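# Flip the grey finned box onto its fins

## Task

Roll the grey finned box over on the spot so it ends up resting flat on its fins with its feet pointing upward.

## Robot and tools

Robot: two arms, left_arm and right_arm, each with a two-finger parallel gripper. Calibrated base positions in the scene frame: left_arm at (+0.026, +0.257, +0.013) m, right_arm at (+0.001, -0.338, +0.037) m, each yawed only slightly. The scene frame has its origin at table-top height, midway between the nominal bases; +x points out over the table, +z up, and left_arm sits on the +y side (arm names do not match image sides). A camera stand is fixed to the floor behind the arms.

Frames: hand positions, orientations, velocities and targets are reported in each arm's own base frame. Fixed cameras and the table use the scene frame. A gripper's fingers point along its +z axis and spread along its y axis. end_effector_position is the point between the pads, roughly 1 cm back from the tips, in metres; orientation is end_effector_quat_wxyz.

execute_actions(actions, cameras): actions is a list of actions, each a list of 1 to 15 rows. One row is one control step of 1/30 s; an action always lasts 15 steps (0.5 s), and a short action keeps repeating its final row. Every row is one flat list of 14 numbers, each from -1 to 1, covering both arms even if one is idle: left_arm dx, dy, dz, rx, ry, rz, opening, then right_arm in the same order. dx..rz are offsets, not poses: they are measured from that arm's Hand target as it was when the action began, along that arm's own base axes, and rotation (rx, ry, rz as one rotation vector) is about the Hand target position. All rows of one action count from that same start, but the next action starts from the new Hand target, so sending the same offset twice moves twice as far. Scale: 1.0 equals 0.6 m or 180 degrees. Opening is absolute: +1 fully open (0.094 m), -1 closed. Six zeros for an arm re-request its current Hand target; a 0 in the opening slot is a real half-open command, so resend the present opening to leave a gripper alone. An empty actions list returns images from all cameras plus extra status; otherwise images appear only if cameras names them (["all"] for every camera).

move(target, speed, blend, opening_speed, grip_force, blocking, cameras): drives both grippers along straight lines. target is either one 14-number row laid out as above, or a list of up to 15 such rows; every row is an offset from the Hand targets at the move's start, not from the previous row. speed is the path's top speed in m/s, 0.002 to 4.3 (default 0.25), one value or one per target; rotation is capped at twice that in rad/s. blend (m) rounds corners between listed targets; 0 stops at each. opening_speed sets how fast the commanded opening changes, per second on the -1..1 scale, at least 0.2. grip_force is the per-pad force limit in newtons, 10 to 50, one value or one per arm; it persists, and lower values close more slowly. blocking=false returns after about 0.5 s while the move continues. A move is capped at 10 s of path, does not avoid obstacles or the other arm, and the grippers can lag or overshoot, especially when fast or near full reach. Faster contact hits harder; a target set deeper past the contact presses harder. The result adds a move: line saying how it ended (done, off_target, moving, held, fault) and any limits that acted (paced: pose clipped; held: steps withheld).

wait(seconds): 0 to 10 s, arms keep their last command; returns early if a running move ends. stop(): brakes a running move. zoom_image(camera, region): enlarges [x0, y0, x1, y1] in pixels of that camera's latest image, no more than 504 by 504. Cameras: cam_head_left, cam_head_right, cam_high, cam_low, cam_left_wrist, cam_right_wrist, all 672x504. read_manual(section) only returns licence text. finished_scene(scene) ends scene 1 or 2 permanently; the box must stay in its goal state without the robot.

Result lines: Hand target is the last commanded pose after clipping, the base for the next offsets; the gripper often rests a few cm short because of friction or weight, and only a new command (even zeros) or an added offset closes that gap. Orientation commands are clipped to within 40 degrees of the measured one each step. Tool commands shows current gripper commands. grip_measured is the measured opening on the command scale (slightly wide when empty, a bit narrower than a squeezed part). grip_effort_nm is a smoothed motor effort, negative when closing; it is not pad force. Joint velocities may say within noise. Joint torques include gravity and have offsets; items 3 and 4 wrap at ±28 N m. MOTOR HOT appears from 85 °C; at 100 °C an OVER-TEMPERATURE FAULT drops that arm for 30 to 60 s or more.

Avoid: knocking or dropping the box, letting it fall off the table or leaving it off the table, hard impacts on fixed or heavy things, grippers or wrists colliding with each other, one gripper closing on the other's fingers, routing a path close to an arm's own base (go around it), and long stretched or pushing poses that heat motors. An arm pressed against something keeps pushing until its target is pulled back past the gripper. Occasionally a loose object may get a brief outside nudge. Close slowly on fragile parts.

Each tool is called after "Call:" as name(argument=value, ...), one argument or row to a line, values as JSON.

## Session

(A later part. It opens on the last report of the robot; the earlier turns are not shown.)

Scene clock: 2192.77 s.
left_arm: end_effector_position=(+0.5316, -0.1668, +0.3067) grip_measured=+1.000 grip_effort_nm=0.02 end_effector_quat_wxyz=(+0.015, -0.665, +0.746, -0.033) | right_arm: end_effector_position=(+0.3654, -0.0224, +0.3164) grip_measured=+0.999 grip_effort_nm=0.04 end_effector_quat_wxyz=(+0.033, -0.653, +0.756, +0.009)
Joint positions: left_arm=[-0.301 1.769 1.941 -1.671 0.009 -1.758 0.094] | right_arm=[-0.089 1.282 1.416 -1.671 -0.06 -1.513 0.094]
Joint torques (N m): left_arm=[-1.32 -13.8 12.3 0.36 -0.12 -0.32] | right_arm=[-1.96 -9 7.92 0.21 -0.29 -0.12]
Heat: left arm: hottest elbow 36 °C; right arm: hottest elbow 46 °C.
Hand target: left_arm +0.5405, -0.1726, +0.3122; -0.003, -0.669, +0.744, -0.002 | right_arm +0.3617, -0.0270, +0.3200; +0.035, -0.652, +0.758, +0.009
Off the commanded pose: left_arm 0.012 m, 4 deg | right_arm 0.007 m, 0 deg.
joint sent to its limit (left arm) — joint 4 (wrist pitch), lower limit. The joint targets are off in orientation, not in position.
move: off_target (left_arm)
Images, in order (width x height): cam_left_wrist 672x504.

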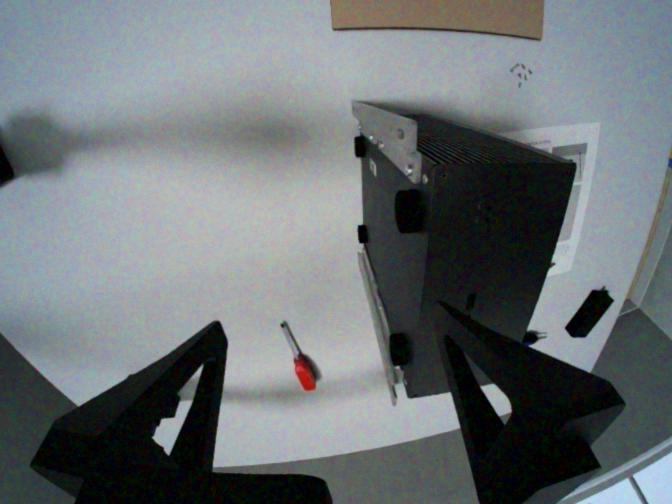

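Call:
move(
  target=[0.155,-0.074,0.01,0,0,0,1, 0,0,0,0,0,0,1],
  speed=0.1,
  cameras=["cam_left_wrist", "cam_low"],
)

Call:
zoom_image(
  camera="cam_low",
  region=[310, 140, 430, 310],
)

Scene clock: 2233.27 s.
left_arm: end_effector_position=(+0.6259, -0.2085, +0.3190) grip_measured=+1.000 grip_effort_nm=0.02 end_effector_quat_wxyz=(+0.049, -0.663, +0.741, -0.093) | right_arm: end_effector_position=(+0.3654, -0.0224, +0.3164) grip_measured=+0.999 grip_effort_nm=0.04 end_effector_quat_wxyz=(+0.033, -0.653, +0.756, +0.009)
Joint positions: left_arm=[-0.319 2.009 2.321 -1.671 0.008 -1.78 0.094] | right_arm=[-0.089 1.282 1.416 -1.671 -0.06 -1.513 0.094]
Joint torques (N m): left_arm=[-1.38 -16.85 12.31 0.64 -0.13 -0.32] | right_arm=[-1.61 -8.59 7.82 0.28 -0.25 -0.12]
Heat: left arm: hottest elbow 45 °C; right arm: hottest elbow 45 °C.
Hand target: left_arm +0.6335, -0.2169, +0.3183; -0.003, -0.669, +0.744, -0.002 | right_arm +0.3617, -0.0270, +0.3200; +0.035, -0.652, +0.758, +0.009
Off the commanded pose: left_arm 0.011 m, 12 deg | right_arm 0.007 m, 0 deg.
joint sent to its limit (left arm) — joint 4 (wrist pitch), lower limit. The joint targets are off in orientation, not in position.
move: off_target (left_arm)
Images, in order (width x height): cam_low 672x504, cam_left_wrist 672x504.

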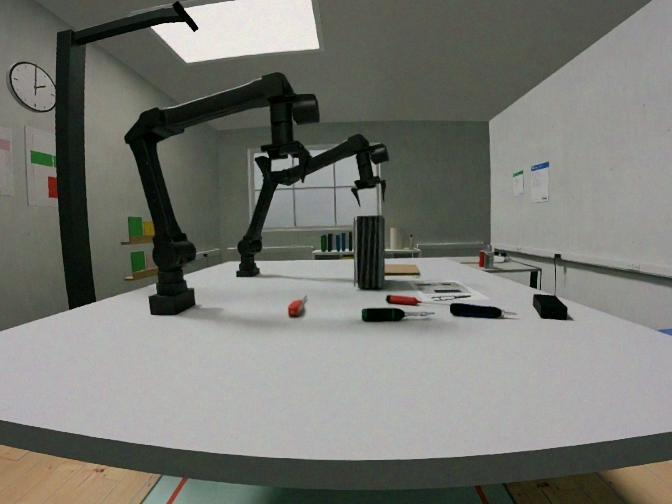

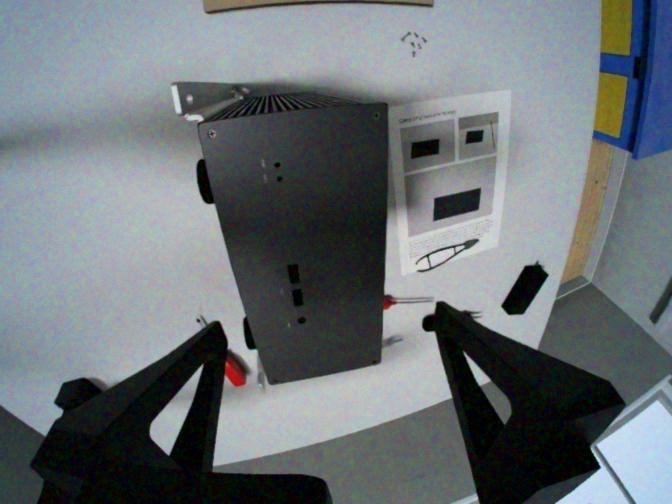

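Scaled by 2.965.

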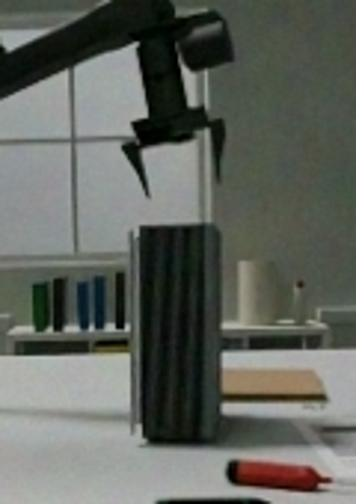

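Call:
move(
  target=[0.0017,-0.0205,-0.045,0,0,-0.0067,1, 0,0,0,0,0,0,1],
  speed=0.06,
  cameras=["cam_left_wrist", "cam_low"],
)

Call:
zoom_image(
  camera="cam_low",
  region=[310, 140, 430, 310],
)

Scene clock: 2271.60 s.
left_arm: end_effector_position=(+0.6281, -0.2206, +0.2975) grip_measured=+1.000 grip_effort_nm=0.02 end_effector_quat_wxyz=(+0.040, -0.659, +0.747, -0.079) | right_arm: end_effector_position=(+0.3654, -0.0224, +0.3164) grip_measured=+0.999 grip_effort_nm=0.04 end_effector_quat_wxyz=(+0.033, -0.653, +0.756, +0.009)
Joint positions: left_arm=[-0.335 2.043 2.321 -1.671 0.007 -1.781 0.094] | right_arm=[-0.089 1.282 1.416 -1.671 -0.06 -1.513 0.094]
Joint torques (N m): left_arm=[-1.55 -17.08 11.59 0.55 -0.1 -0.27] | right_arm=[-1.9 -8.94 7.71 0.09 -0.3 -0.12]
Heat: left arm: hottest elbow 44 °C; right arm: hottest elbow 44 °C.
Hand target: left_arm +0.6345, -0.2292, +0.2914; -0.003, -0.661, +0.751, -0.002 | right_arm +0.3617, -0.0270, +0.3200; +0.035, -0.652, +0.758, +0.009
Off the commanded pose: left_arm 0.012 m, 10 deg | right_arm 0.007 m, 0 deg.
joint sent to its limit (left arm) — joint 4 (wrist pitch), lower limit. The joint targets are off in orientation, not in position.
move: off_target (left_arm)
Images, in order (width x height): cam_low 672x504, cam_left_wrist 672x504.

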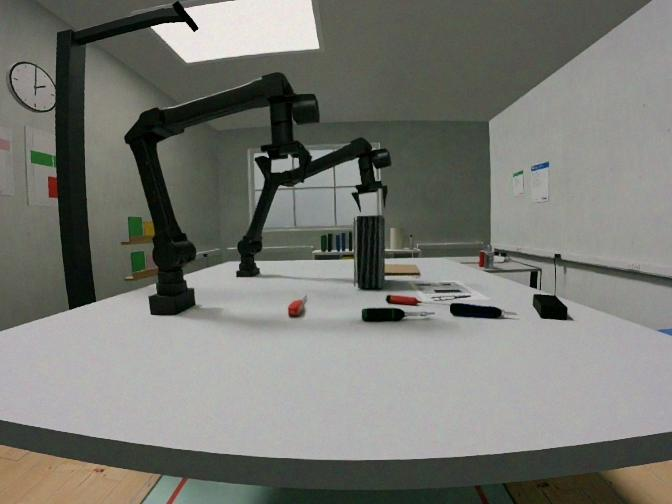

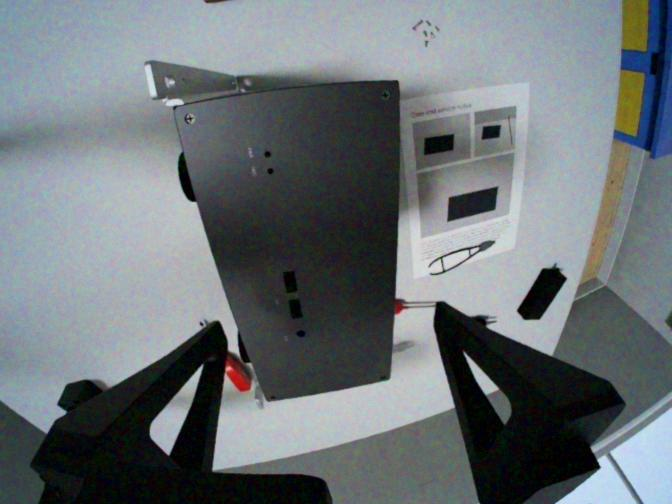

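Scaled by 2.965.

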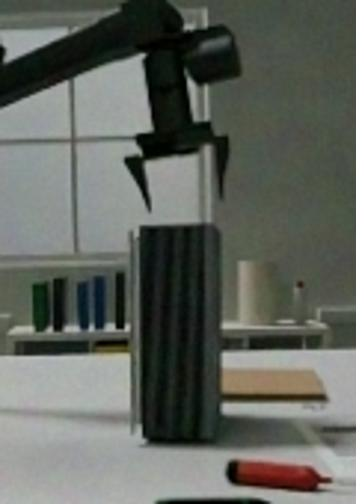

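Call:
move(
  target=[-0.0033,0.0,-0.075,0,0,0,1, 0,0,0,0,0,0,1],
  speed=0.04,
  cameras=["cam_left_wrist", "cam_low"],
)

Call:
zoom_image(
  camera="cam_low",
  region=[310, 140, 430, 310],
)

Scene clock: 2303.80 s.
left_arm: end_effector_position=(+0.6320, -0.2223, +0.2694) grip_measured=+1.000 grip_effort_nm=0.02 end_effector_quat_wxyz=(+0.029, -0.660, +0.749, -0.059) | right_arm: end_effector_position=(+0.3654, -0.0224, +0.3164) grip_measured=+0.999 grip_effort_nm=0.04 end_effector_quat_wxyz=(+0.033, -0.653, +0.756, +0.009)
Joint positions: left_arm=[-0.336 2.08 2.311 -1.671 0.007 -1.781 0.094] | right_arm=[-0.089 1.282 1.416 -1.671 -0.06 -1.513 0.094]
Joint torques (N m): left_arm=[-1.67 -17.32 8.58 0.47 -0.1 -0.28] | right_arm=[-2.43 -9.17 8.01 0.31 -0.3 -0.13]
Heat: left arm: hottest elbow 44 °C; right arm: hottest elbow 44 °C.
Hand target: left_arm +0.6325, -0.2293, +0.2462; -0.003, -0.661, +0.751, -0.002 | right_arm +0.3617, -0.0270, +0.3200; +0.035, -0.652, +0.758, +0.009
Off the commanded pose: left_arm 0.024 m, 7 deg | right_arm 0.007 m, 0 deg.
joint sent to its limit (left arm) — joint 4 (wrist pitch), lower limit. The joint targets are off in orientation, not in position.
move: off_target (left_arm)
Images, in order (width x height): cam_low 672x504, cam_left_wrist 672x504.

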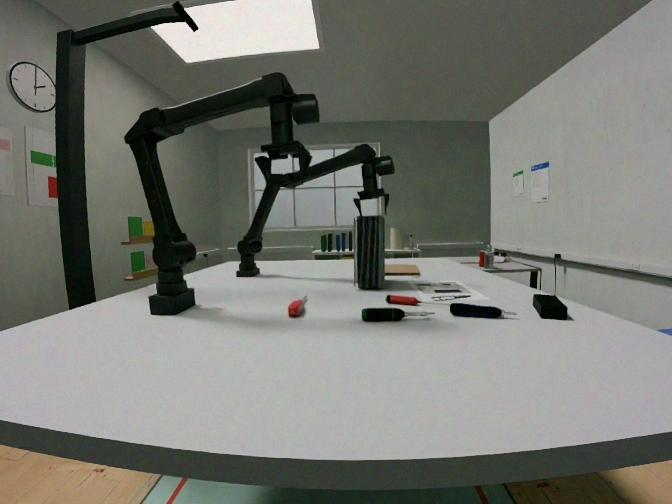

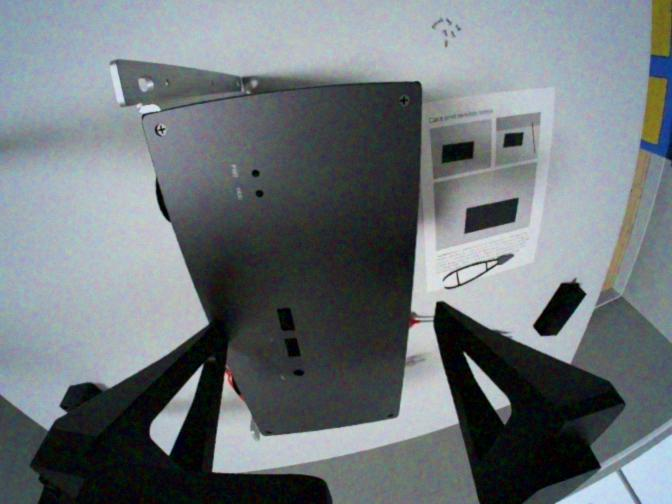

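Scaled by 2.965.

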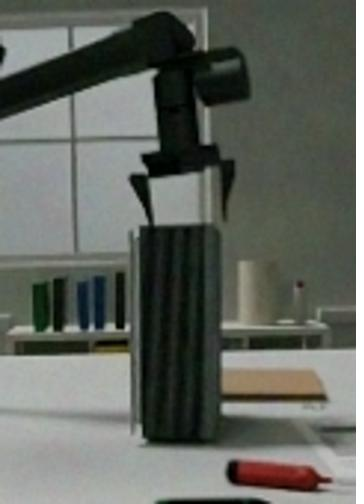

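Call:
move(
  target=[-0.025,0.0,0.06,0,0,0,1, 0,0,0,0,0,0,1],
  speed=0.05,
  cameras=["cam_left_wrist"],
)

Scene clock: 2317.27 s.
left_arm: end_effector_position=(+0.6237, -0.2251, +0.2731) grip_measured=+1.000 grip_effort_nm=0.02 end_effector_quat_wxyz=(+0.028, -0.658, +0.750, -0.057) | right_arm: end_effector_position=(+0.3654, -0.0224, +0.3164) grip_measured=+0.999 grip_effort_nm=0.04 end_effector_quat_wxyz=(+0.033, -0.653, +0.756, +0.009)
Joint positions: left_arm=[-0.344 2.059 2.287 -1.671 0.006 -1.785 0.094] | right_arm=[-0.089 1.282 1.416 -1.671 -0.06 -1.513 0.094]
Joint torques (N m): left_arm=[-1.55 -21.19 8.61 0.5 -0.07 -0.31] | right_arm=[-1.67 -8.29 7.8 0.28 -0.31 -0.11]
Heat: left arm: hottest elbow 44 °C; right arm: hottest elbow 44 °C.
Hand target: left_arm +0.6175, -0.2291, +0.2823; -0.002, -0.661, +0.751, -0.002 | right_arm +0.3617, -0.0270, +0.3200; +0.035, -0.652, +0.758, +0.009
Off the commanded pose: left_arm 0.012 m, 7 deg | right_arm 0.007 m, 0 deg.
joint sent to its limit (left arm) — joint 4 (wrist pitch), lower limit. The joint targets are off in orientation, not in position.
move: off_target (left_arm)
Images, in order (width x height): cam_left_wrist 672x504.

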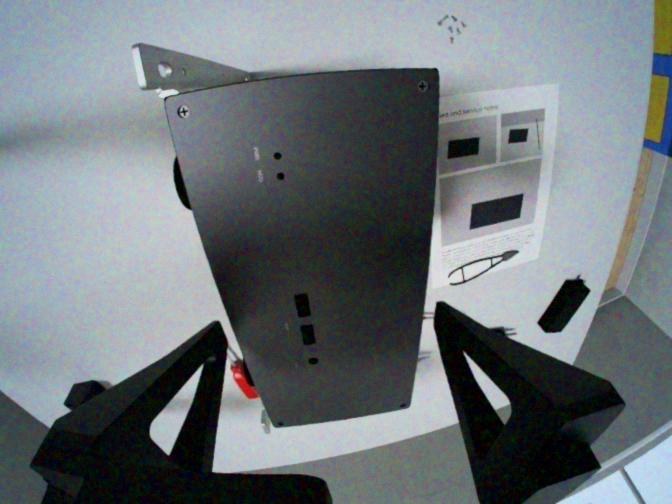

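Call:
move(
  target=[-0.007,0.004,-0.09,0,0,0,1, 0,0,0,0,0,0,1],
  speed=0.04,
  cameras=["cam_left_wrist", "cam_low"],
)

Call:
zoom_image(
  camera="cam_low",
  region=[310, 140, 430, 310],
)

Scene clock: 2327.87 s.
left_arm: end_effector_position=(+0.6174, -0.2228, +0.2606) grip_measured=+1.000 grip_effort_nm=0.02 end_effector_quat_wxyz=(+0.020, -0.659, +0.751, -0.042) | right_arm: end_effector_position=(+0.3654, -0.0224, +0.3164) grip_measured=+0.999 grip_effort_nm=0.04 end_effector_quat_wxyz=(+0.033, -0.653, +0.756, +0.009)
Joint positions: left_arm=[-0.344 2.056 2.25 -1.672 0.006 -1.785 0.094] | right_arm=[-0.089 1.282 1.416 -1.671 -0.06 -1.513 0.094]
Joint torques (N m): left_arm=[-1.55 -17.26 6.61 0.31 -0.06 -0.31] | right_arm=[-2.14 -8.35 8.03 0.34 -0.33 -0.15]
Heat: left arm: hottest elbow 43 °C; right arm: hottest elbow 44 °C.
Hand target: left_arm +0.6133, -0.2267, +0.2281; -0.003, -0.661, +0.751, -0.001 | right_arm +0.3617, -0.0270, +0.3200; +0.035, -0.652, +0.758, +0.009
Off the commanded pose: left_arm 0.033 m, 5 deg | right_arm 0.007 m, 0 deg.
joint sent to its limit (left arm) — joint 4 (wrist pitch), lower limit. The joint targets still meet the commanded pose.
move: off_target (left_arm)
Images, in order (width x height): cam_low 672x504, cam_left_wrist 672x504.

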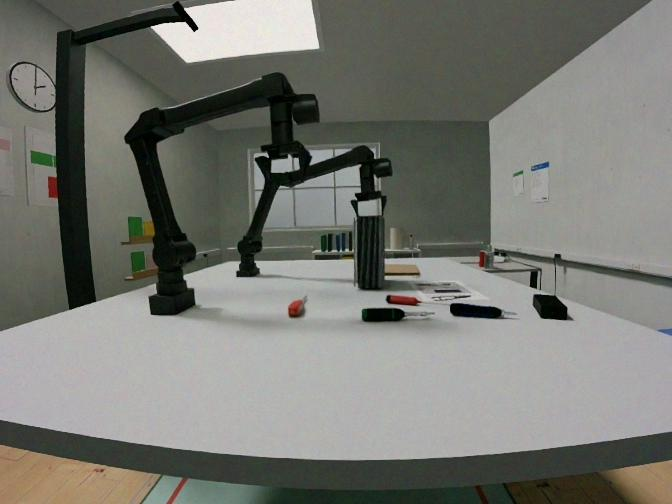

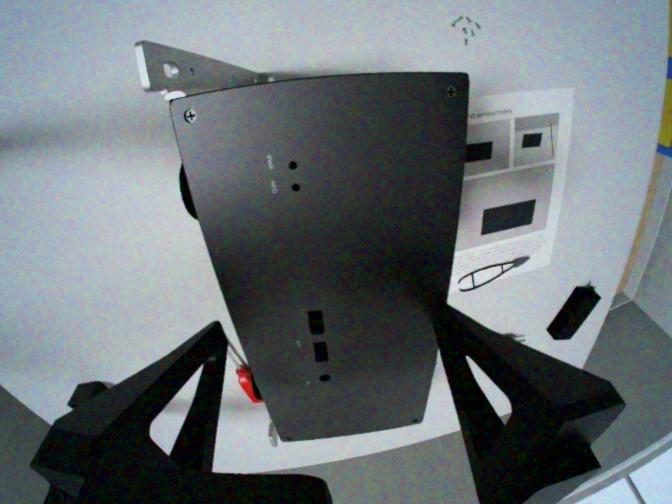

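Scaled by 2.965.

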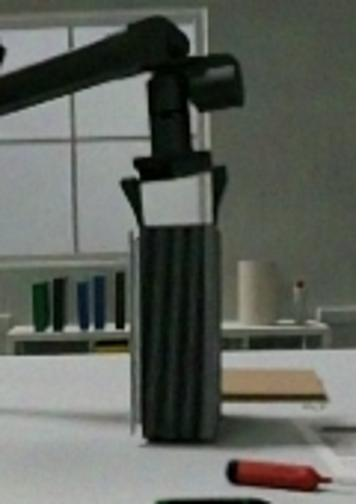

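Call:
move(
  target=[
    [0.013,0.0,0.06,0,0,0,1, 0,0,0,0,0,0,1],
    [0.0137,0.0,0.05,0,0,0,1, 0,0,0,0,0,0,1],
  ],
  speed=0.05,
  cameras=["cam_left_wrist"],
)

Scene clock: 2336.80 s.
left_arm: end_effector_position=(+0.6174, -0.2228, +0.2615) grip_measured=+1.000 grip_effort_nm=0.02 end_effector_quat_wxyz=(+0.020, -0.659, +0.751, -0.043) | right_arm: end_effector_position=(+0.3654, -0.0224, +0.3164) grip_measured=+0.999 grip_effort_nm=0.04 end_effector_quat_wxyz=(+0.033, -0.653, +0.756, +0.009)
Joint positions: left_arm=[-0.344 2.055 2.25 -1.672 0.006 -1.785 0.094] | right_arm=[-0.089 1.282 1.416 -1.671 -0.06 -1.513 0.094]
Joint torques (N m): left_arm=[-1.14 -18.08 10.7 0.43 -0.04 -0.26] | right_arm=[-1.61 -8.06 7.82 0.1 -0.32 -0.14]
Heat: left arm: hottest elbow 43 °C; right arm: hottest elbow 44 °C.
Hand target: left_arm +0.6215, -0.2267, +0.2583; -0.003, -0.661, +0.751, -0.002 | right_arm +0.3617, -0.0270, +0.3200; +0.035, -0.652, +0.758, +0.009
Off the commanded pose: left_arm 0.007 m, 5 deg | right_arm 0.007 m, 0 deg.
joint sent to its limit (left arm) — joint 4 (wrist pitch), lower limit. The joint targets are off in orientation, not in position.
move: off_target (left_arm)
Images, in order (width x height): cam_left_wrist 672x504.

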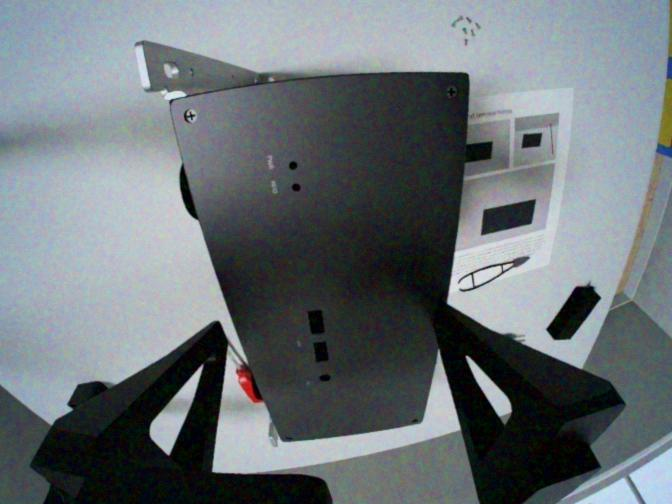

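Call:
move(
  target=[
    [0.004,0.0,0.06,0,0,0,1, 0,0,0,0,0,0,1],
  ],
  speed=0.05,
  cameras=["cam_left_wrist"],
)

Scene clock: 2342.67 s.
left_arm: end_effector_position=(+0.6201, -0.2238, +0.2683) grip_measured=+1.000 grip_effort_nm=0.02 end_effector_quat_wxyz=(+0.024, -0.658, +0.751, -0.051) | right_arm: end_effector_position=(+0.3654, -0.0224, +0.3164) grip_measured=+0.999 grip_effort_nm=0.04 end_effector_quat_wxyz=(+0.033, -0.653, +0.756, +0.009)
Joint positions: left_arm=[-0.344 2.055 2.268 -1.672 0.006 -1.785 0.094] | right_arm=[-0.089 1.282 1.416 -1.671 -0.06 -1.513 0.094]
Joint torques (N m): left_arm=[-1.08 -20.66 12.4 0.49 -0.03 -0.25] | right_arm=[-1.85 -8.59 7.75 0.21 -0.32 -0.13]
Heat: left arm: hottest elbow 44 °C; right arm: hottest elbow 44 °C.
Hand target: left_arm +0.6240, -0.2267, +0.2942; -0.002, -0.661, +0.751, -0.002 | right_arm +0.3617, -0.0270, +0.3200; +0.035, -0.652, +0.758, +0.009
Off the commanded pose: left_arm 0.026 m, 6 deg | right_arm 0.007 m, 0 deg.
joint sent to its limit (left arm) — joint 4 (wrist pitch), lower limit. The joint targets are off in orientation, not in position.
move: off_target (left_arm)
Images, in order (width x height): cam_left_wrist 672x504.

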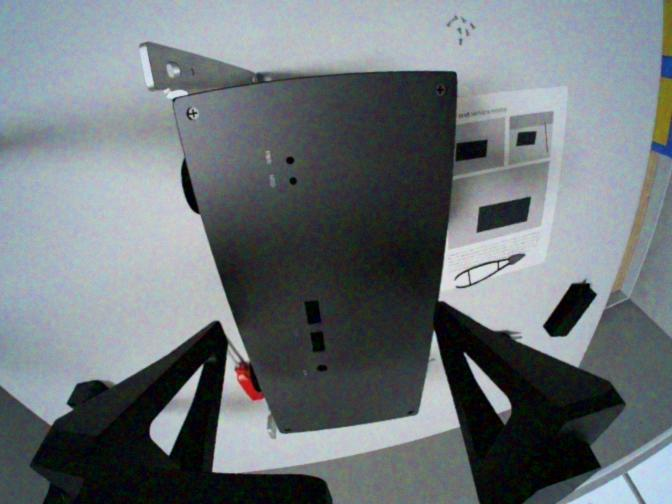

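Call:
move(
  target=[
    [0.02,0.0,-0.03,0,0,0,1, 0,0,0,0,0,0,1],
  ],
  speed=0.04,
  cameras=["cam_left_wrist"],
)

Scene clock: 2349.73 s.
left_arm: end_effector_position=(+0.6249, -0.2255, +0.2801) grip_measured=+1.000 grip_effort_nm=0.02 end_effector_quat_wxyz=(+0.032, -0.658, +0.750, -0.064) | right_arm: end_effector_position=(+0.3654, -0.0224, +0.3164) grip_measured=+0.999 grip_effort_nm=0.04 end_effector_quat_wxyz=(+0.033, -0.653, +0.756, +0.009)
Joint positions: left_arm=[-0.344 2.056 2.299 -1.672 0.006 -1.785 0.094] | right_arm=[-0.089 1.282 1.416 -1.671 -0.06 -1.513 0.094]
Joint torques (N m): left_arm=[-0.56 -17.2 12.36 0.51 -0.02 -0.18] | right_arm=[-1.49 -8.18 7.86 0.27 -0.32 -0.14]
Heat: left arm: hottest elbow 44 °C; right arm: hottest elbow 44 °C.
Hand target: left_arm +0.6360, -0.2267, +0.2761; -0.003, -0.661, +0.751, -0.002 | right_arm +0.3617, -0.0270, +0.3200; +0.035, -0.652, +0.758, +0.009
Off the commanded pose: left_arm 0.012 m, 8 deg | right_arm 0.007 m, 0 deg.
joint sent to its limit (left arm) — joint 4 (wrist pitch), lower limit. The joint targets are off in orientation, not in position.
move: off_target (left_arm)
Images, in order (width x height): cam_left_wrist 672x504.

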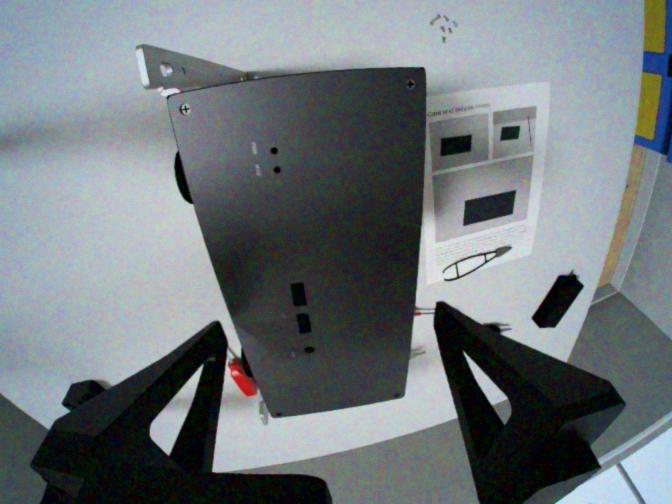

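Call:
move(
  target=[
    [-0.0158,0.004,0.07,0,0,0,1, 0,0,0,0,0,0,1],
  ],
  speed=0.08,
)

Call:
move(
  target=[
    [0,0,-0.06,0,0,0,1, 0,0,0,0,0,0,1],
  ],
  speed=0.06,
  cameras=["cam_left_wrist"],
)

Scene clock: 2437.53 s.
left_arm: end_effector_position=(+0.6229, -0.2248, +0.2922) grip_measured=+1.000 grip_effort_nm=0.02 end_effector_quat_wxyz=(+0.037, -0.657, +0.749, -0.072) | right_arm: end_effector_position=(+0.3654, -0.0224, +0.3164) grip_measured=+0.999 grip_effort_nm=0.04 end_effector_quat_wxyz=(+0.033, -0.653, +0.756, +0.009)
Joint positions: left_arm=[-0.344 2.039 2.302 -1.672 0.006 -1.785 0.094] | right_arm=[-0.089 1.282 1.416 -1.671 -0.06 -1.513 0.094]
Joint torques (N m): left_arm=[-0.5 -20.6 12.27 0.55 -0.02 -0.2] | right_arm=[-2.14 -9.11 7.87 0.32 -0.32 -0.13]
Heat: left arm: hottest elbow 48 °C; right arm: hottest elbow 44 °C.
Hand target: left_arm +0.6265, -0.2243, +0.3184; -0.002, -0.661, +0.751, -0.002 | right_arm +0.3617, -0.0270, +0.3200; +0.035, -0.652, +0.758, +0.009
Off the commanded pose: left_arm 0.026 m, 9 deg | right_arm 0.007 m, 0 deg.
joint sent to its limit (left arm) — joint 4 (wrist pitch), lower limit. The joint targets are off in orientation, not in position.
move: off_target (left_arm)

Scene clock: 2439.53 s.
left_arm: end_effector_position=(+0.6229, -0.2248, +0.2922) grip_measured=+1.000 grip_effort_nm=0.02 end_effector_quat_wxyz=(+0.037, -0.657, +0.749, -0.072) | right_arm: end_effector_position=(+0.3654, -0.0224, +0.3164) grip_measured=+0.999 grip_effort_nm=0.04 end_effector_quat_wxyz=(+0.033, -0.653, +0.756, +0.009)
Joint positions: left_arm=[-0.344 2.039 2.302 -1.672 0.006 -1.785 0.094] | right_arm=[-0.089 1.282 1.416 -1.671 -0.06 -1.513 0.094]
Joint torques (N m): left_arm=[-0.62 -17.85 9.51 0.55 -0.03 -0.21] | right_arm=[-1.96 -8.29 7.83 0.32 -0.25 -0.14]
Heat: left arm: hottest elbow 48 °C; right arm: hottest elbow 44 °C.
Hand target: left_arm +0.6265, -0.2243, +0.2823; -0.002, -0.661, +0.751, -0.002 | right_arm +0.3617, -0.0270, +0.3200; +0.035, -0.652, +0.758, +0.009
Off the commanded pose: left_arm 0.011 m, 9 deg | right_arm 0.007 m, 0 deg.
joint sent to its limit (left arm) — joint 4 (wrist pitch), lower limit. The joint targets are off in orientation, not in position.
move: off_target (left_arm)
Images, in order (width x height): cam_left_wrist 672x504.

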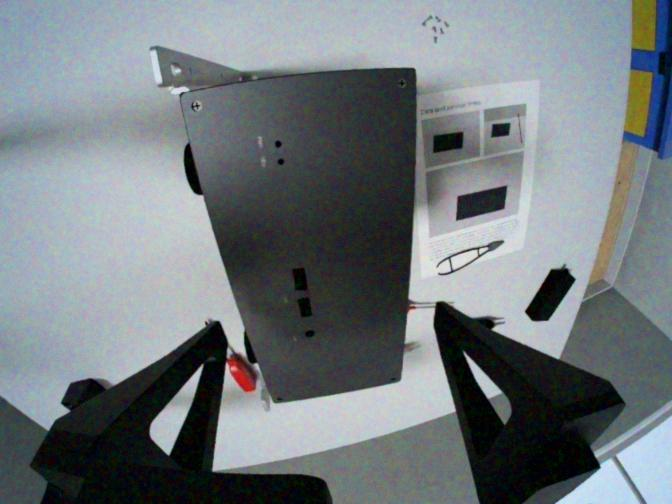

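Call:
move(
  target=[
    [0,0,-0.042,0,0,0,1, 0,0,0,0,0,0,1],
  ],
  speed=0.06,
)

Scene clock: 2444.63 s.
left_arm: end_effector_position=(+0.6231, -0.2248, +0.2778) grip_measured=+1.000 grip_effort_nm=0.02 end_effector_quat_wxyz=(+0.030, -0.658, +0.750, -0.060) | right_arm: end_effector_position=(+0.3654, -0.0224, +0.3164) grip_measured=+0.999 grip_effort_nm=0.04 end_effector_quat_wxyz=(+0.033, -0.653, +0.756, +0.009)
Joint positions: left_arm=[-0.344 2.053 2.289 -1.672 0.006 -1.785 0.094] | right_arm=[-0.089 1.282 1.416 -1.671 -0.06 -1.513 0.094]
Joint torques (N m): left_arm=[-0.56 -17.32 8.72 0.51 -0.02 -0.2] | right_arm=[-1.85 -8.53 7.9 -0.03 -0.29 -0.11]
Heat: left arm: hottest elbow 48 °C; right arm: hottest elbow 44 °C.
Hand target: left_arm +0.6265, -0.2243, +0.2569; -0.003, -0.661, +0.751, -0.002 | right_arm +0.3617, -0.0270, +0.3200; +0.035, -0.652, +0.758, +0.009
Off the commanded pose: left_arm 0.021 m, 8 deg | right_arm 0.007 m, 0 deg.
joint sent to its limit (left arm) — joint 4 (wrist pitch), lower limit. The joint targets are off in orientation, not in position.
move: off_target (left_arm)

Call:
move(
  target=[
    [0.0167,0,-0.012,0,0,0,1, 0,0,0,0,0,0,1],
  ],
  speed=0.06,
)

Scene clock: 2455.80 s.
left_arm: end_effector_position=(+0.6265, -0.2261, +0.2594) grip_measured=+1.000 grip_effort_nm=0.02 end_effector_quat_wxyz=(+0.023, -0.659, +0.751, -0.047) | right_arm: end_effector_position=(+0.3654, -0.0224, +0.3164) grip_measured=+0.999 grip_effort_nm=0.04 end_effector_quat_wxyz=(+0.033, -0.653, +0.756, +0.009)
Joint positions: left_arm=[-0.344 2.082 2.289 -1.673 0.006 -1.785 0.094] | right_arm=[-0.089 1.282 1.416 -1.671 -0.06 -1.513 0.094]
Joint torques (N m): left_arm=[-0.09 -17.26 11.29 0.47 -0.01 -0.16] | right_arm=[-1.73 -8.53 7.86 0.35 -0.31 -0.09]
Heat: left arm: hottest elbow 47 °C; right arm: hottest elbow 44 °C.
Hand target: left_arm +0.6365, -0.2243, +0.2497; -0.003, -0.661, +0.751, -0.002 | right_arm +0.3617, -0.0270, +0.3200; +0.035, -0.652, +0.758, +0.009
Off the commanded pose: left_arm 0.014 m, 6 deg | right_arm 0.007 m, 0 deg.
joint sent to its limit (left arm) — joint 4 (wrist pitch), lower limit. The joint targets are off in orientation, not in position.
move: off_target (left_arm)

Call:
execute_actions(
  actions=[],
  cameras=["cam_left_wrist", "cam_low"],
)

Call:
zoom_image(
  camera="cam_left_wrist",
  region=[200, 280, 480, 440],
)

Call:
zoom_image(
  camera="cam_low",
  region=[310, 140, 430, 310],
)

Scene clock: 2461.50 s.
left_arm: end_effector_position=(+0.6265, -0.2261, +0.2594) grip_measured=+1.000 grip_effort_nm=0.02 end_effector_quat_wxyz=(+0.023, -0.659, +0.751, -0.047) | right_arm: end_effector_position=(+0.3654, -0.0224, +0.3164) grip_measured=+0.999 grip_effort_nm=0.04 end_effector_quat_wxyz=(+0.033, -0.653, +0.756, +0.009)
Joint positions: left_arm=[-0.344 2.082 2.289 -1.673 0.006 -1.785 0.094] | right_arm=[-0.089 1.282 1.416 -1.671 -0.06 -1.513 0.094]
Joint velocities: within noise
Joint torques (N m): left_arm=[-0.09 -17.32 11.25 0.47 -0.02 -0.15] | right_arm=[-2.08 -8.7 7.83 0.27 -0.29 -0.17]
Heat: left arm: hottest elbow 48 °C; right arm: hottest elbow 44 °C.
Hand target: left_arm +0.6365, -0.2243, +0.2497; -0.003, -0.661, +0.751, -0.002 | right_arm +0.3617, -0.0270, +0.3200; +0.035, -0.652, +0.758, +0.009
Tool commands: left_gripper/opening=+1.0 right_gripper/opening=+1.0
Off the commanded pose: left_arm 0.014 m, 6 deg | right_arm 0.007 m, 0 deg.
Images, in order (width x height): cam_low 672x504, cam_left_wrist 672x504.

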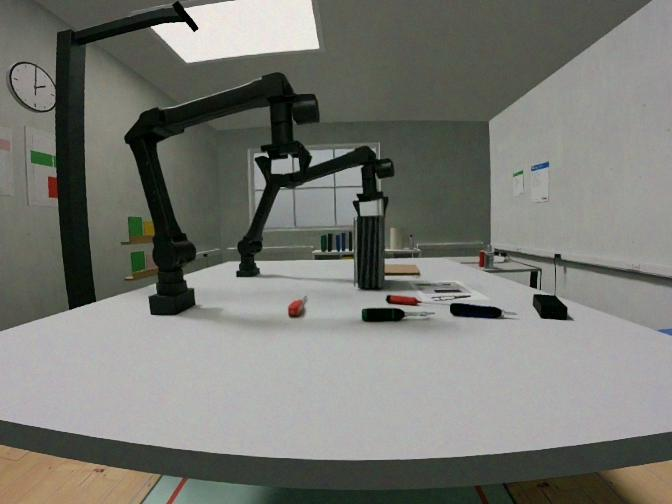

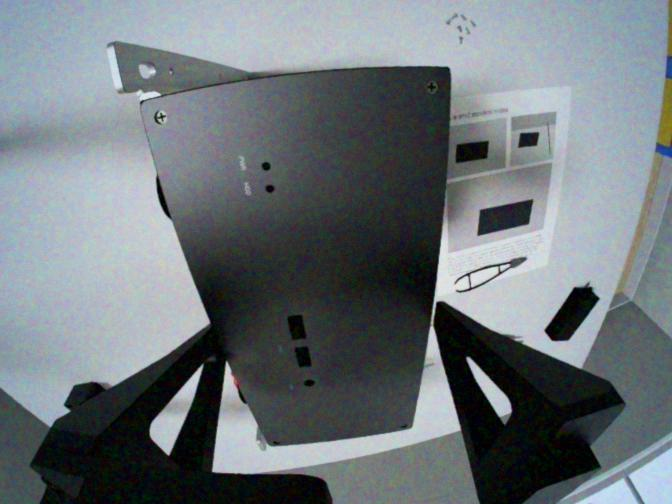

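Scaled by 1.800 from the camera's 672x504 image, which has a finer 960x720 frame.

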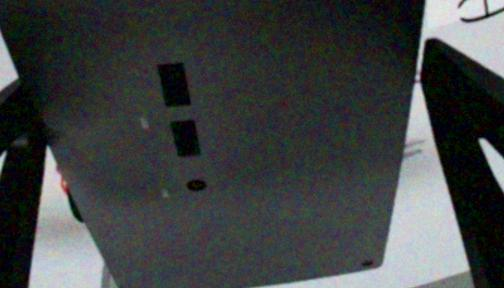

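Scaled by 2.965.

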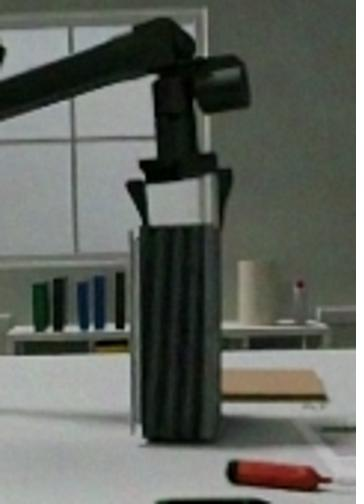

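Call:
move(
  target=[
    [-0.0108,0,-0.055,0,0,0,1, 0,0,0,0,0,0,1],
  ],
  speed=0.05,
  cameras=["cam_left_wrist"],
)

Call:
zoom_image(
  camera="cam_left_wrist",
  region=[190, 280, 470, 440],
)

Scene clock: 2483.43 s.
left_arm: end_effector_position=(+0.6268, -0.2262, +0.2349) grip_measured=+1.000 grip_effort_nm=0.02 end_effector_quat_wxyz=(+0.012, -0.659, +0.751, -0.027) | right_arm: end_effector_position=(+0.3654, -0.0224, +0.3164) grip_measured=+0.999 grip_effort_nm=0.04 end_effector_quat_wxyz=(+0.033, -0.653, +0.756, +0.009)
Joint positions: left_arm=[-0.344 2.111 2.274 -1.675 0.006 -1.785 0.094] | right_arm=[-0.089 1.282 1.416 -1.671 -0.06 -1.513 0.094]
Joint torques (N m): left_arm=[-0.38 -18.08 8.76 0.49 -0.02 -0.17] | right_arm=[-1.73 -8.59 7.91 0.35 -0.33 -0.13]
Heat: left arm: hottest elbow 49 °C; right arm: hottest elbow 44 °C.
Hand target: left_arm +0.6300, -0.2243, +0.2169; -0.002, -0.661, +0.751, -0.002 | right_arm +0.3617, -0.0270, +0.3200; +0.035, -0.652, +0.758, +0.009
Off the commanded pose: left_arm 0.019 m, 3 deg | right_arm 0.007 m, 0 deg.
joint sent to its limit (left arm) — joint 4 (wrist pitch), lower limit. The joint targets still meet the commanded pose.
move: off_target (left_arm)
Images, in order (width x height): cam_left_wrist 672x504.

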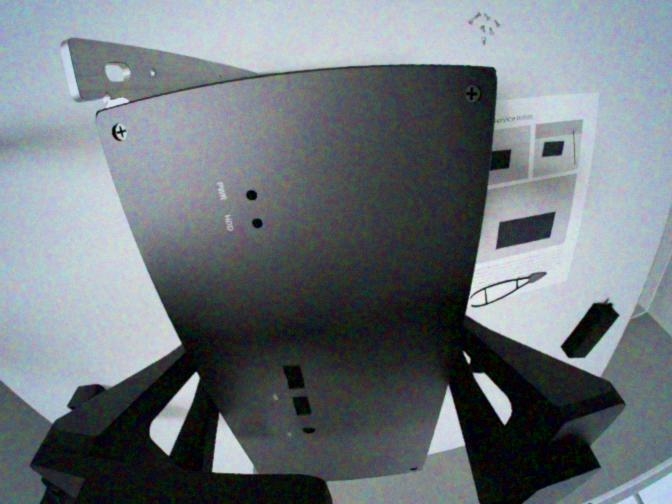

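Scaled by 1.800 from the camera's 672x504 image, which has a finer 960x720 frame.

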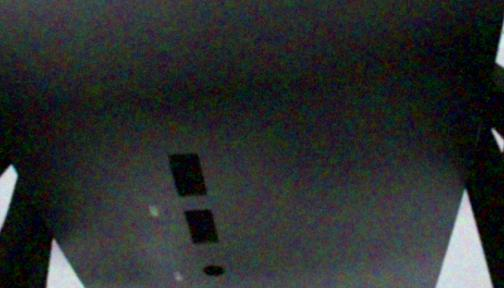

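Call:
move(
  target=[
    [-0.004,0.003,-0.035,0,0,0,1, 0,0,0,0,0,0,1],
  ],
  speed=0.05,
  cameras=["cam_left_wrist", "cam_low"],
)

Scene clock: 2488.83 s.
left_arm: end_effector_position=(+0.6248, -0.2255, +0.2219) grip_measured=+1.000 grip_effort_nm=0.02 end_effector_quat_wxyz=(+0.008, -0.659, +0.751, -0.020) | right_arm: end_effector_position=(+0.3654, -0.0224, +0.3164) grip_measured=+0.999 grip_effort_nm=0.04 end_effector_quat_wxyz=(+0.033, -0.653, +0.756, +0.009)
Joint positions: left_arm=[-0.344 2.111 2.24 -1.657 0.006 -1.785 0.094] | right_arm=[-0.089 1.282 1.416 -1.671 -0.06 -1.513 0.094]
Joint torques (N m): left_arm=[-0.26 -17.67 8.08 0.66 -0.02 -0.17] | right_arm=[-1.9 -8.7 7.8 0.13 -0.35 -0.1]
Heat: left arm: hottest elbow 48 °C; right arm: hottest elbow 44 °C.
Hand target: left_arm +0.6276, -0.2225, +0.1958; -0.003, -0.661, +0.751, -0.002 | right_arm +0.3617, -0.0270, +0.3200; +0.035, -0.652, +0.758, +0.009
Off the commanded pose: left_arm 0.026 m, 2 deg | right_arm 0.007 m, 0 deg.
move: off_target (left_arm)
Images, in order (width x height): cam_low 672x504, cam_left_wrist 672x504.

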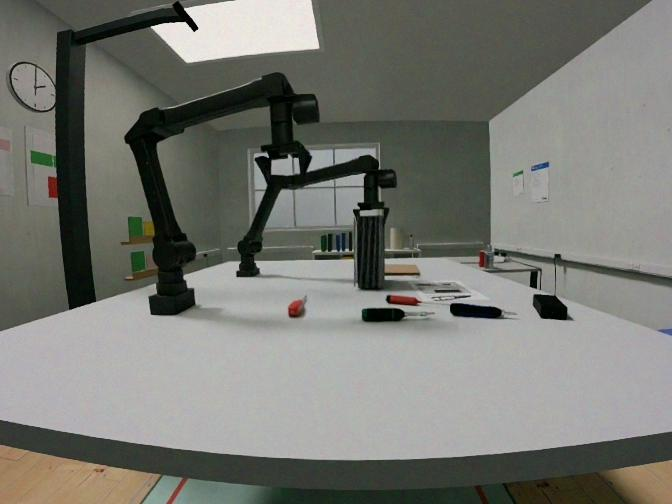

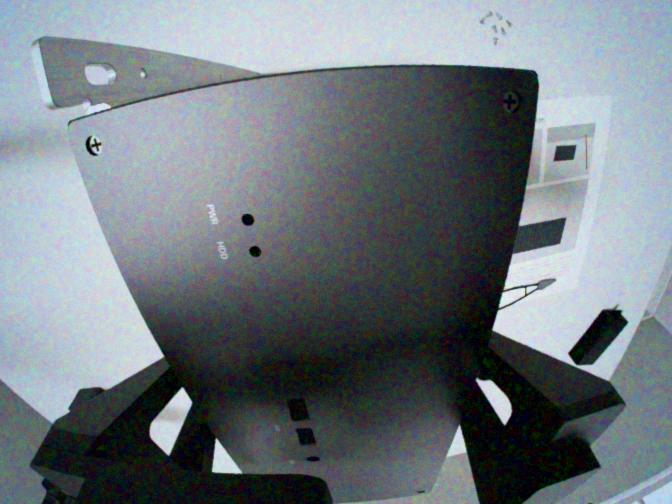

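Call:
move(
  target=[0,0,0.04,0,0,0,0.7, 0,0,0,0,0,0,1],
  speed=0.05,
  opening_speed=0.3,
  cameras=["cam_left_wrist"],
)

Scene clock: 2500.47 s.
left_arm: end_effector_position=(+0.6242, -0.2252, +0.2218) grip_measured=+0.914 grip_effort_nm=-1.01 end_effector_quat_wxyz=(+0.007, -0.659, +0.752, -0.019) | right_arm: end_effector_position=(+0.3654, -0.0224, +0.3164) grip_measured=+0.999 grip_effort_nm=0.04 end_effector_quat_wxyz=(+0.033, -0.653, +0.756, +0.009)
Joint positions: left_arm=[-0.344 2.111 2.24 -1.66 0.006 -1.784 0.09] | right_arm=[-0.089 1.282 1.416 -1.671 -0.06 -1.513 0.094]
Joint torques (N m): left_arm=[-0.26 -18.96 10.92 -0.16 -0.02 -0.18] | right_arm=[-1.79 -8.23 7.84 0.24 -0.27 -0.13]
Heat: left arm: hottest elbow 46 °C; right arm: hottest elbow 44 °C.
Hand target: left_arm +0.6276, -0.2225, +0.2198; -0.002, -0.661, +0.751, -0.002 | right_arm +0.3617, -0.0270, +0.3200; +0.035, -0.652, +0.758, +0.009
Off the commanded pose: left_arm 0.005 m, 2 deg | right_arm 0.007 m, 0 deg.
joint sent to its limit (left arm) — joint 4 (wrist pitch), lower limit. The joint targets still meet the commanded pose.
move: done
Images, in order (width x height): cam_left_wrist 672x504.

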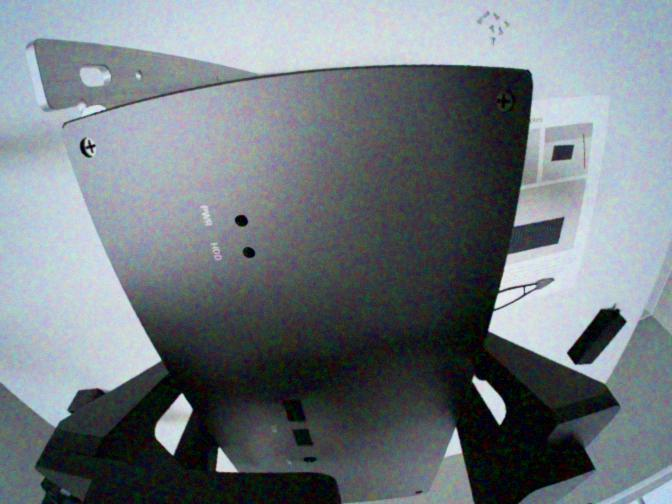

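Call:
move(
  target=[0,0,0.06,0,0,0,0.7, 0,0,0,0,0,0,1],
  speed=0.05,
  cameras=["cam_left_wrist", "cam_low"],
)

Call:
zoom_image(
  camera="cam_low",
  region=[310, 180, 430, 310],
)

Scene clock: 2508.30 s.
left_arm: end_effector_position=(+0.6242, -0.2253, +0.2221) grip_measured=+0.914 grip_effort_nm=-1.01 end_effector_quat_wxyz=(+0.007, -0.659, +0.752, -0.019) | right_arm: end_effector_position=(+0.3654, -0.0224, +0.3164) grip_measured=+0.999 grip_effort_nm=0.04 end_effector_quat_wxyz=(+0.033, -0.653, +0.756, +0.009)
Joint positions: left_arm=[-0.344 2.111 2.241 -1.66 0.006 -1.784 0.09] | right_arm=[-0.089 1.282 1.416 -1.671 -0.06 -1.513 0.094]
Joint torques (N m): left_arm=[-0.26 -22.36 12.31 -0.14 -0.02 -0.18] | right_arm=[-1.26 -8.76 7.77 0.21 -0.32 -0.16]
Heat: left arm: hottest elbow 45 °C; right arm: hottest elbow 44 °C.
Hand target: left_arm +0.6276, -0.2225, +0.2558; -0.003, -0.661, +0.751, -0.002 | right_arm +0.3617, -0.0270, +0.3200; +0.035, -0.652, +0.758, +0.009
Off the commanded pose: left_arm 0.034 m, 2 deg | right_arm 0.007 m, 0 deg.
joint sent to its limit (left arm) — joint 4 (wrist pitch), lower limit. The joint targets are off in orientation, not in position.
move: off_target (left_arm)
Images, in order (width x height): cam_low 672x504, cam_left_wrist 672x504.

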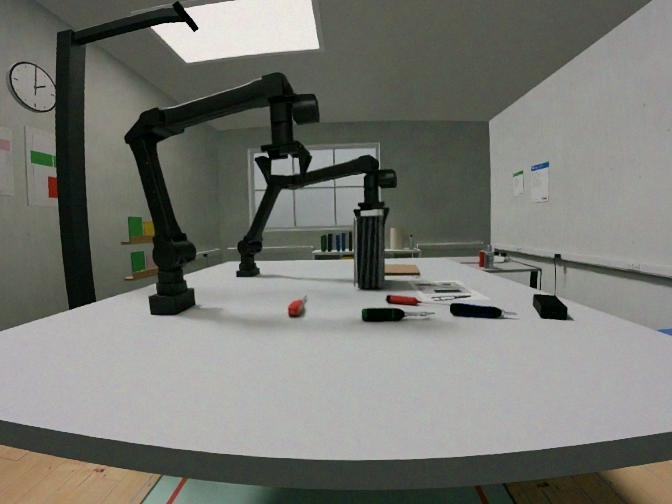

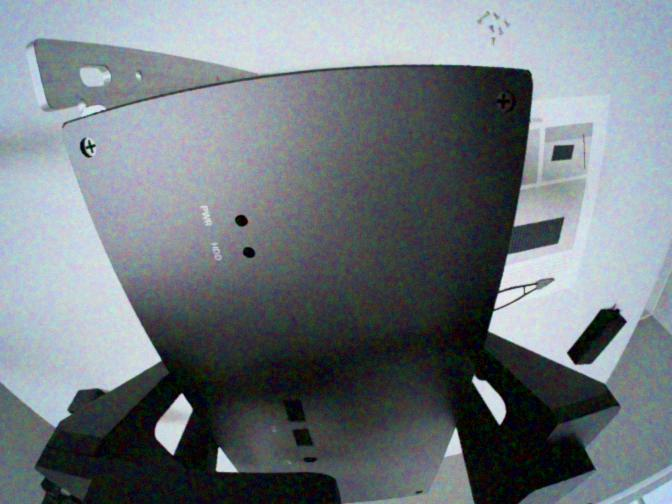

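Scaled by 3.877.

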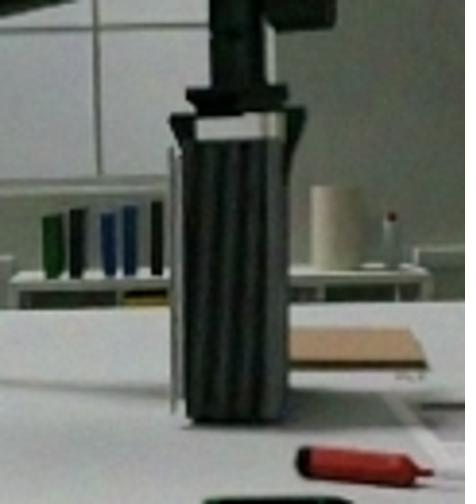

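Call:
move(
  target=[0,0,0.01,0,0,-0.15,0.7, 0,0,0,0,0,0,1],
  speed=0.1,
  cameras=["cam_left_wrist", "cam_low"],
)

Call:
zoom_image(
  camera="cam_low",
  region=[310, 180, 430, 310],
)

Scene clock: 2517.00 s.
left_arm: end_effector_position=(+0.6231, -0.2243, +0.2223) grip_measured=+0.914 grip_effort_nm=-1.01 end_effector_quat_wxyz=(+0.009, -0.498, +0.867, -0.016) | right_arm: end_effector_position=(+0.3654, -0.0224, +0.3164) grip_measured=+0.999 grip_effort_nm=0.04 end_effector_quat_wxyz=(+0.033, -0.653, +0.756, +0.009)
Joint positions: left_arm=[-0.343 2.11 2.241 -1.665 0.007 -1.387 0.09] | right_arm=[-0.089 1.282 1.416 -1.671 -0.06 -1.513 0.094]
Joint torques (N m): left_arm=[-0.38 -23 12.59 0.06 -0.07 0.53] | right_arm=[-2.02 -8.64 8.01 0.2 -0.3 -0.15]
Heat: left arm: hottest elbow 45 °C; right arm: hottest elbow 44 °C.
Hand target: left_arm +0.6276, -0.2225, +0.2618; -0.003, -0.467, +0.884, -0.001 | right_arm +0.3617, -0.0270, +0.3200; +0.035, -0.652, +0.758, +0.009
Off the commanded pose: left_arm 0.040 m, 5 deg | right_arm 0.007 m, 0 deg.
joint sent to its limit (left arm) — joint 4 (wrist pitch), lower limit. The joint targets are off in orientation, not in position.
move: off_target (left_arm)
Images, in order (width x height): cam_low 672x504, cam_left_wrist 672x504.

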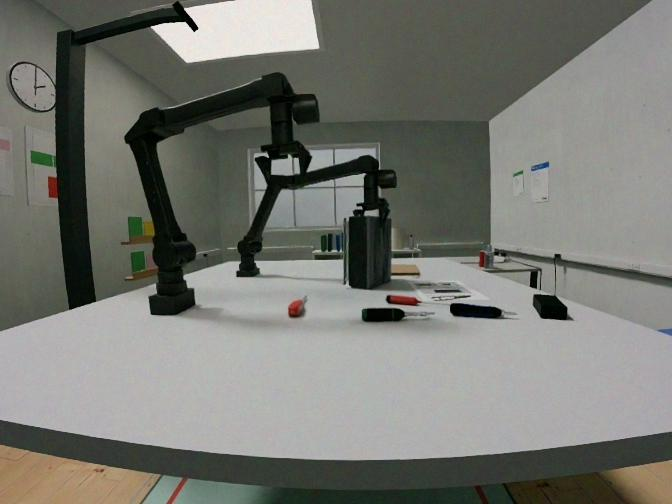

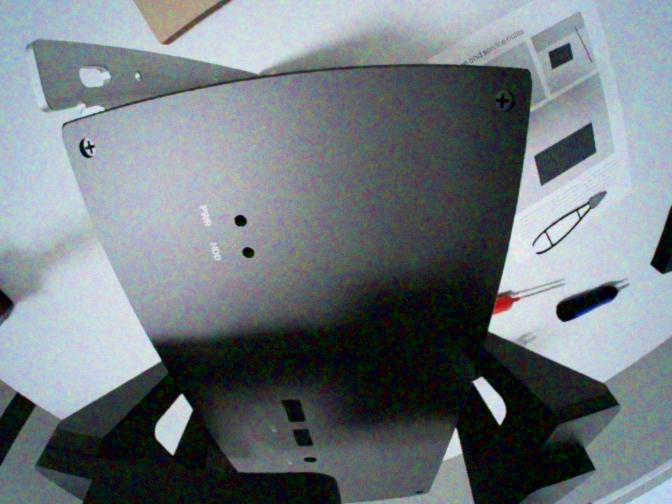

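Scaled by 3.877.

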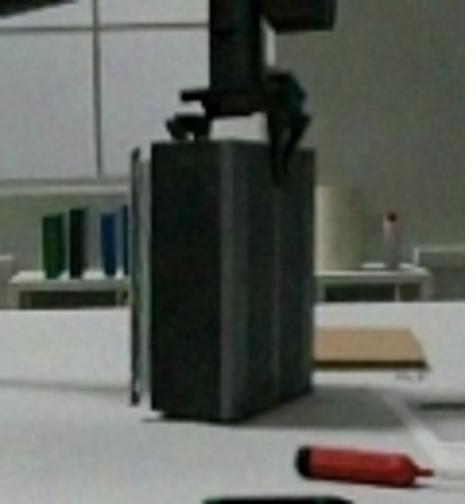

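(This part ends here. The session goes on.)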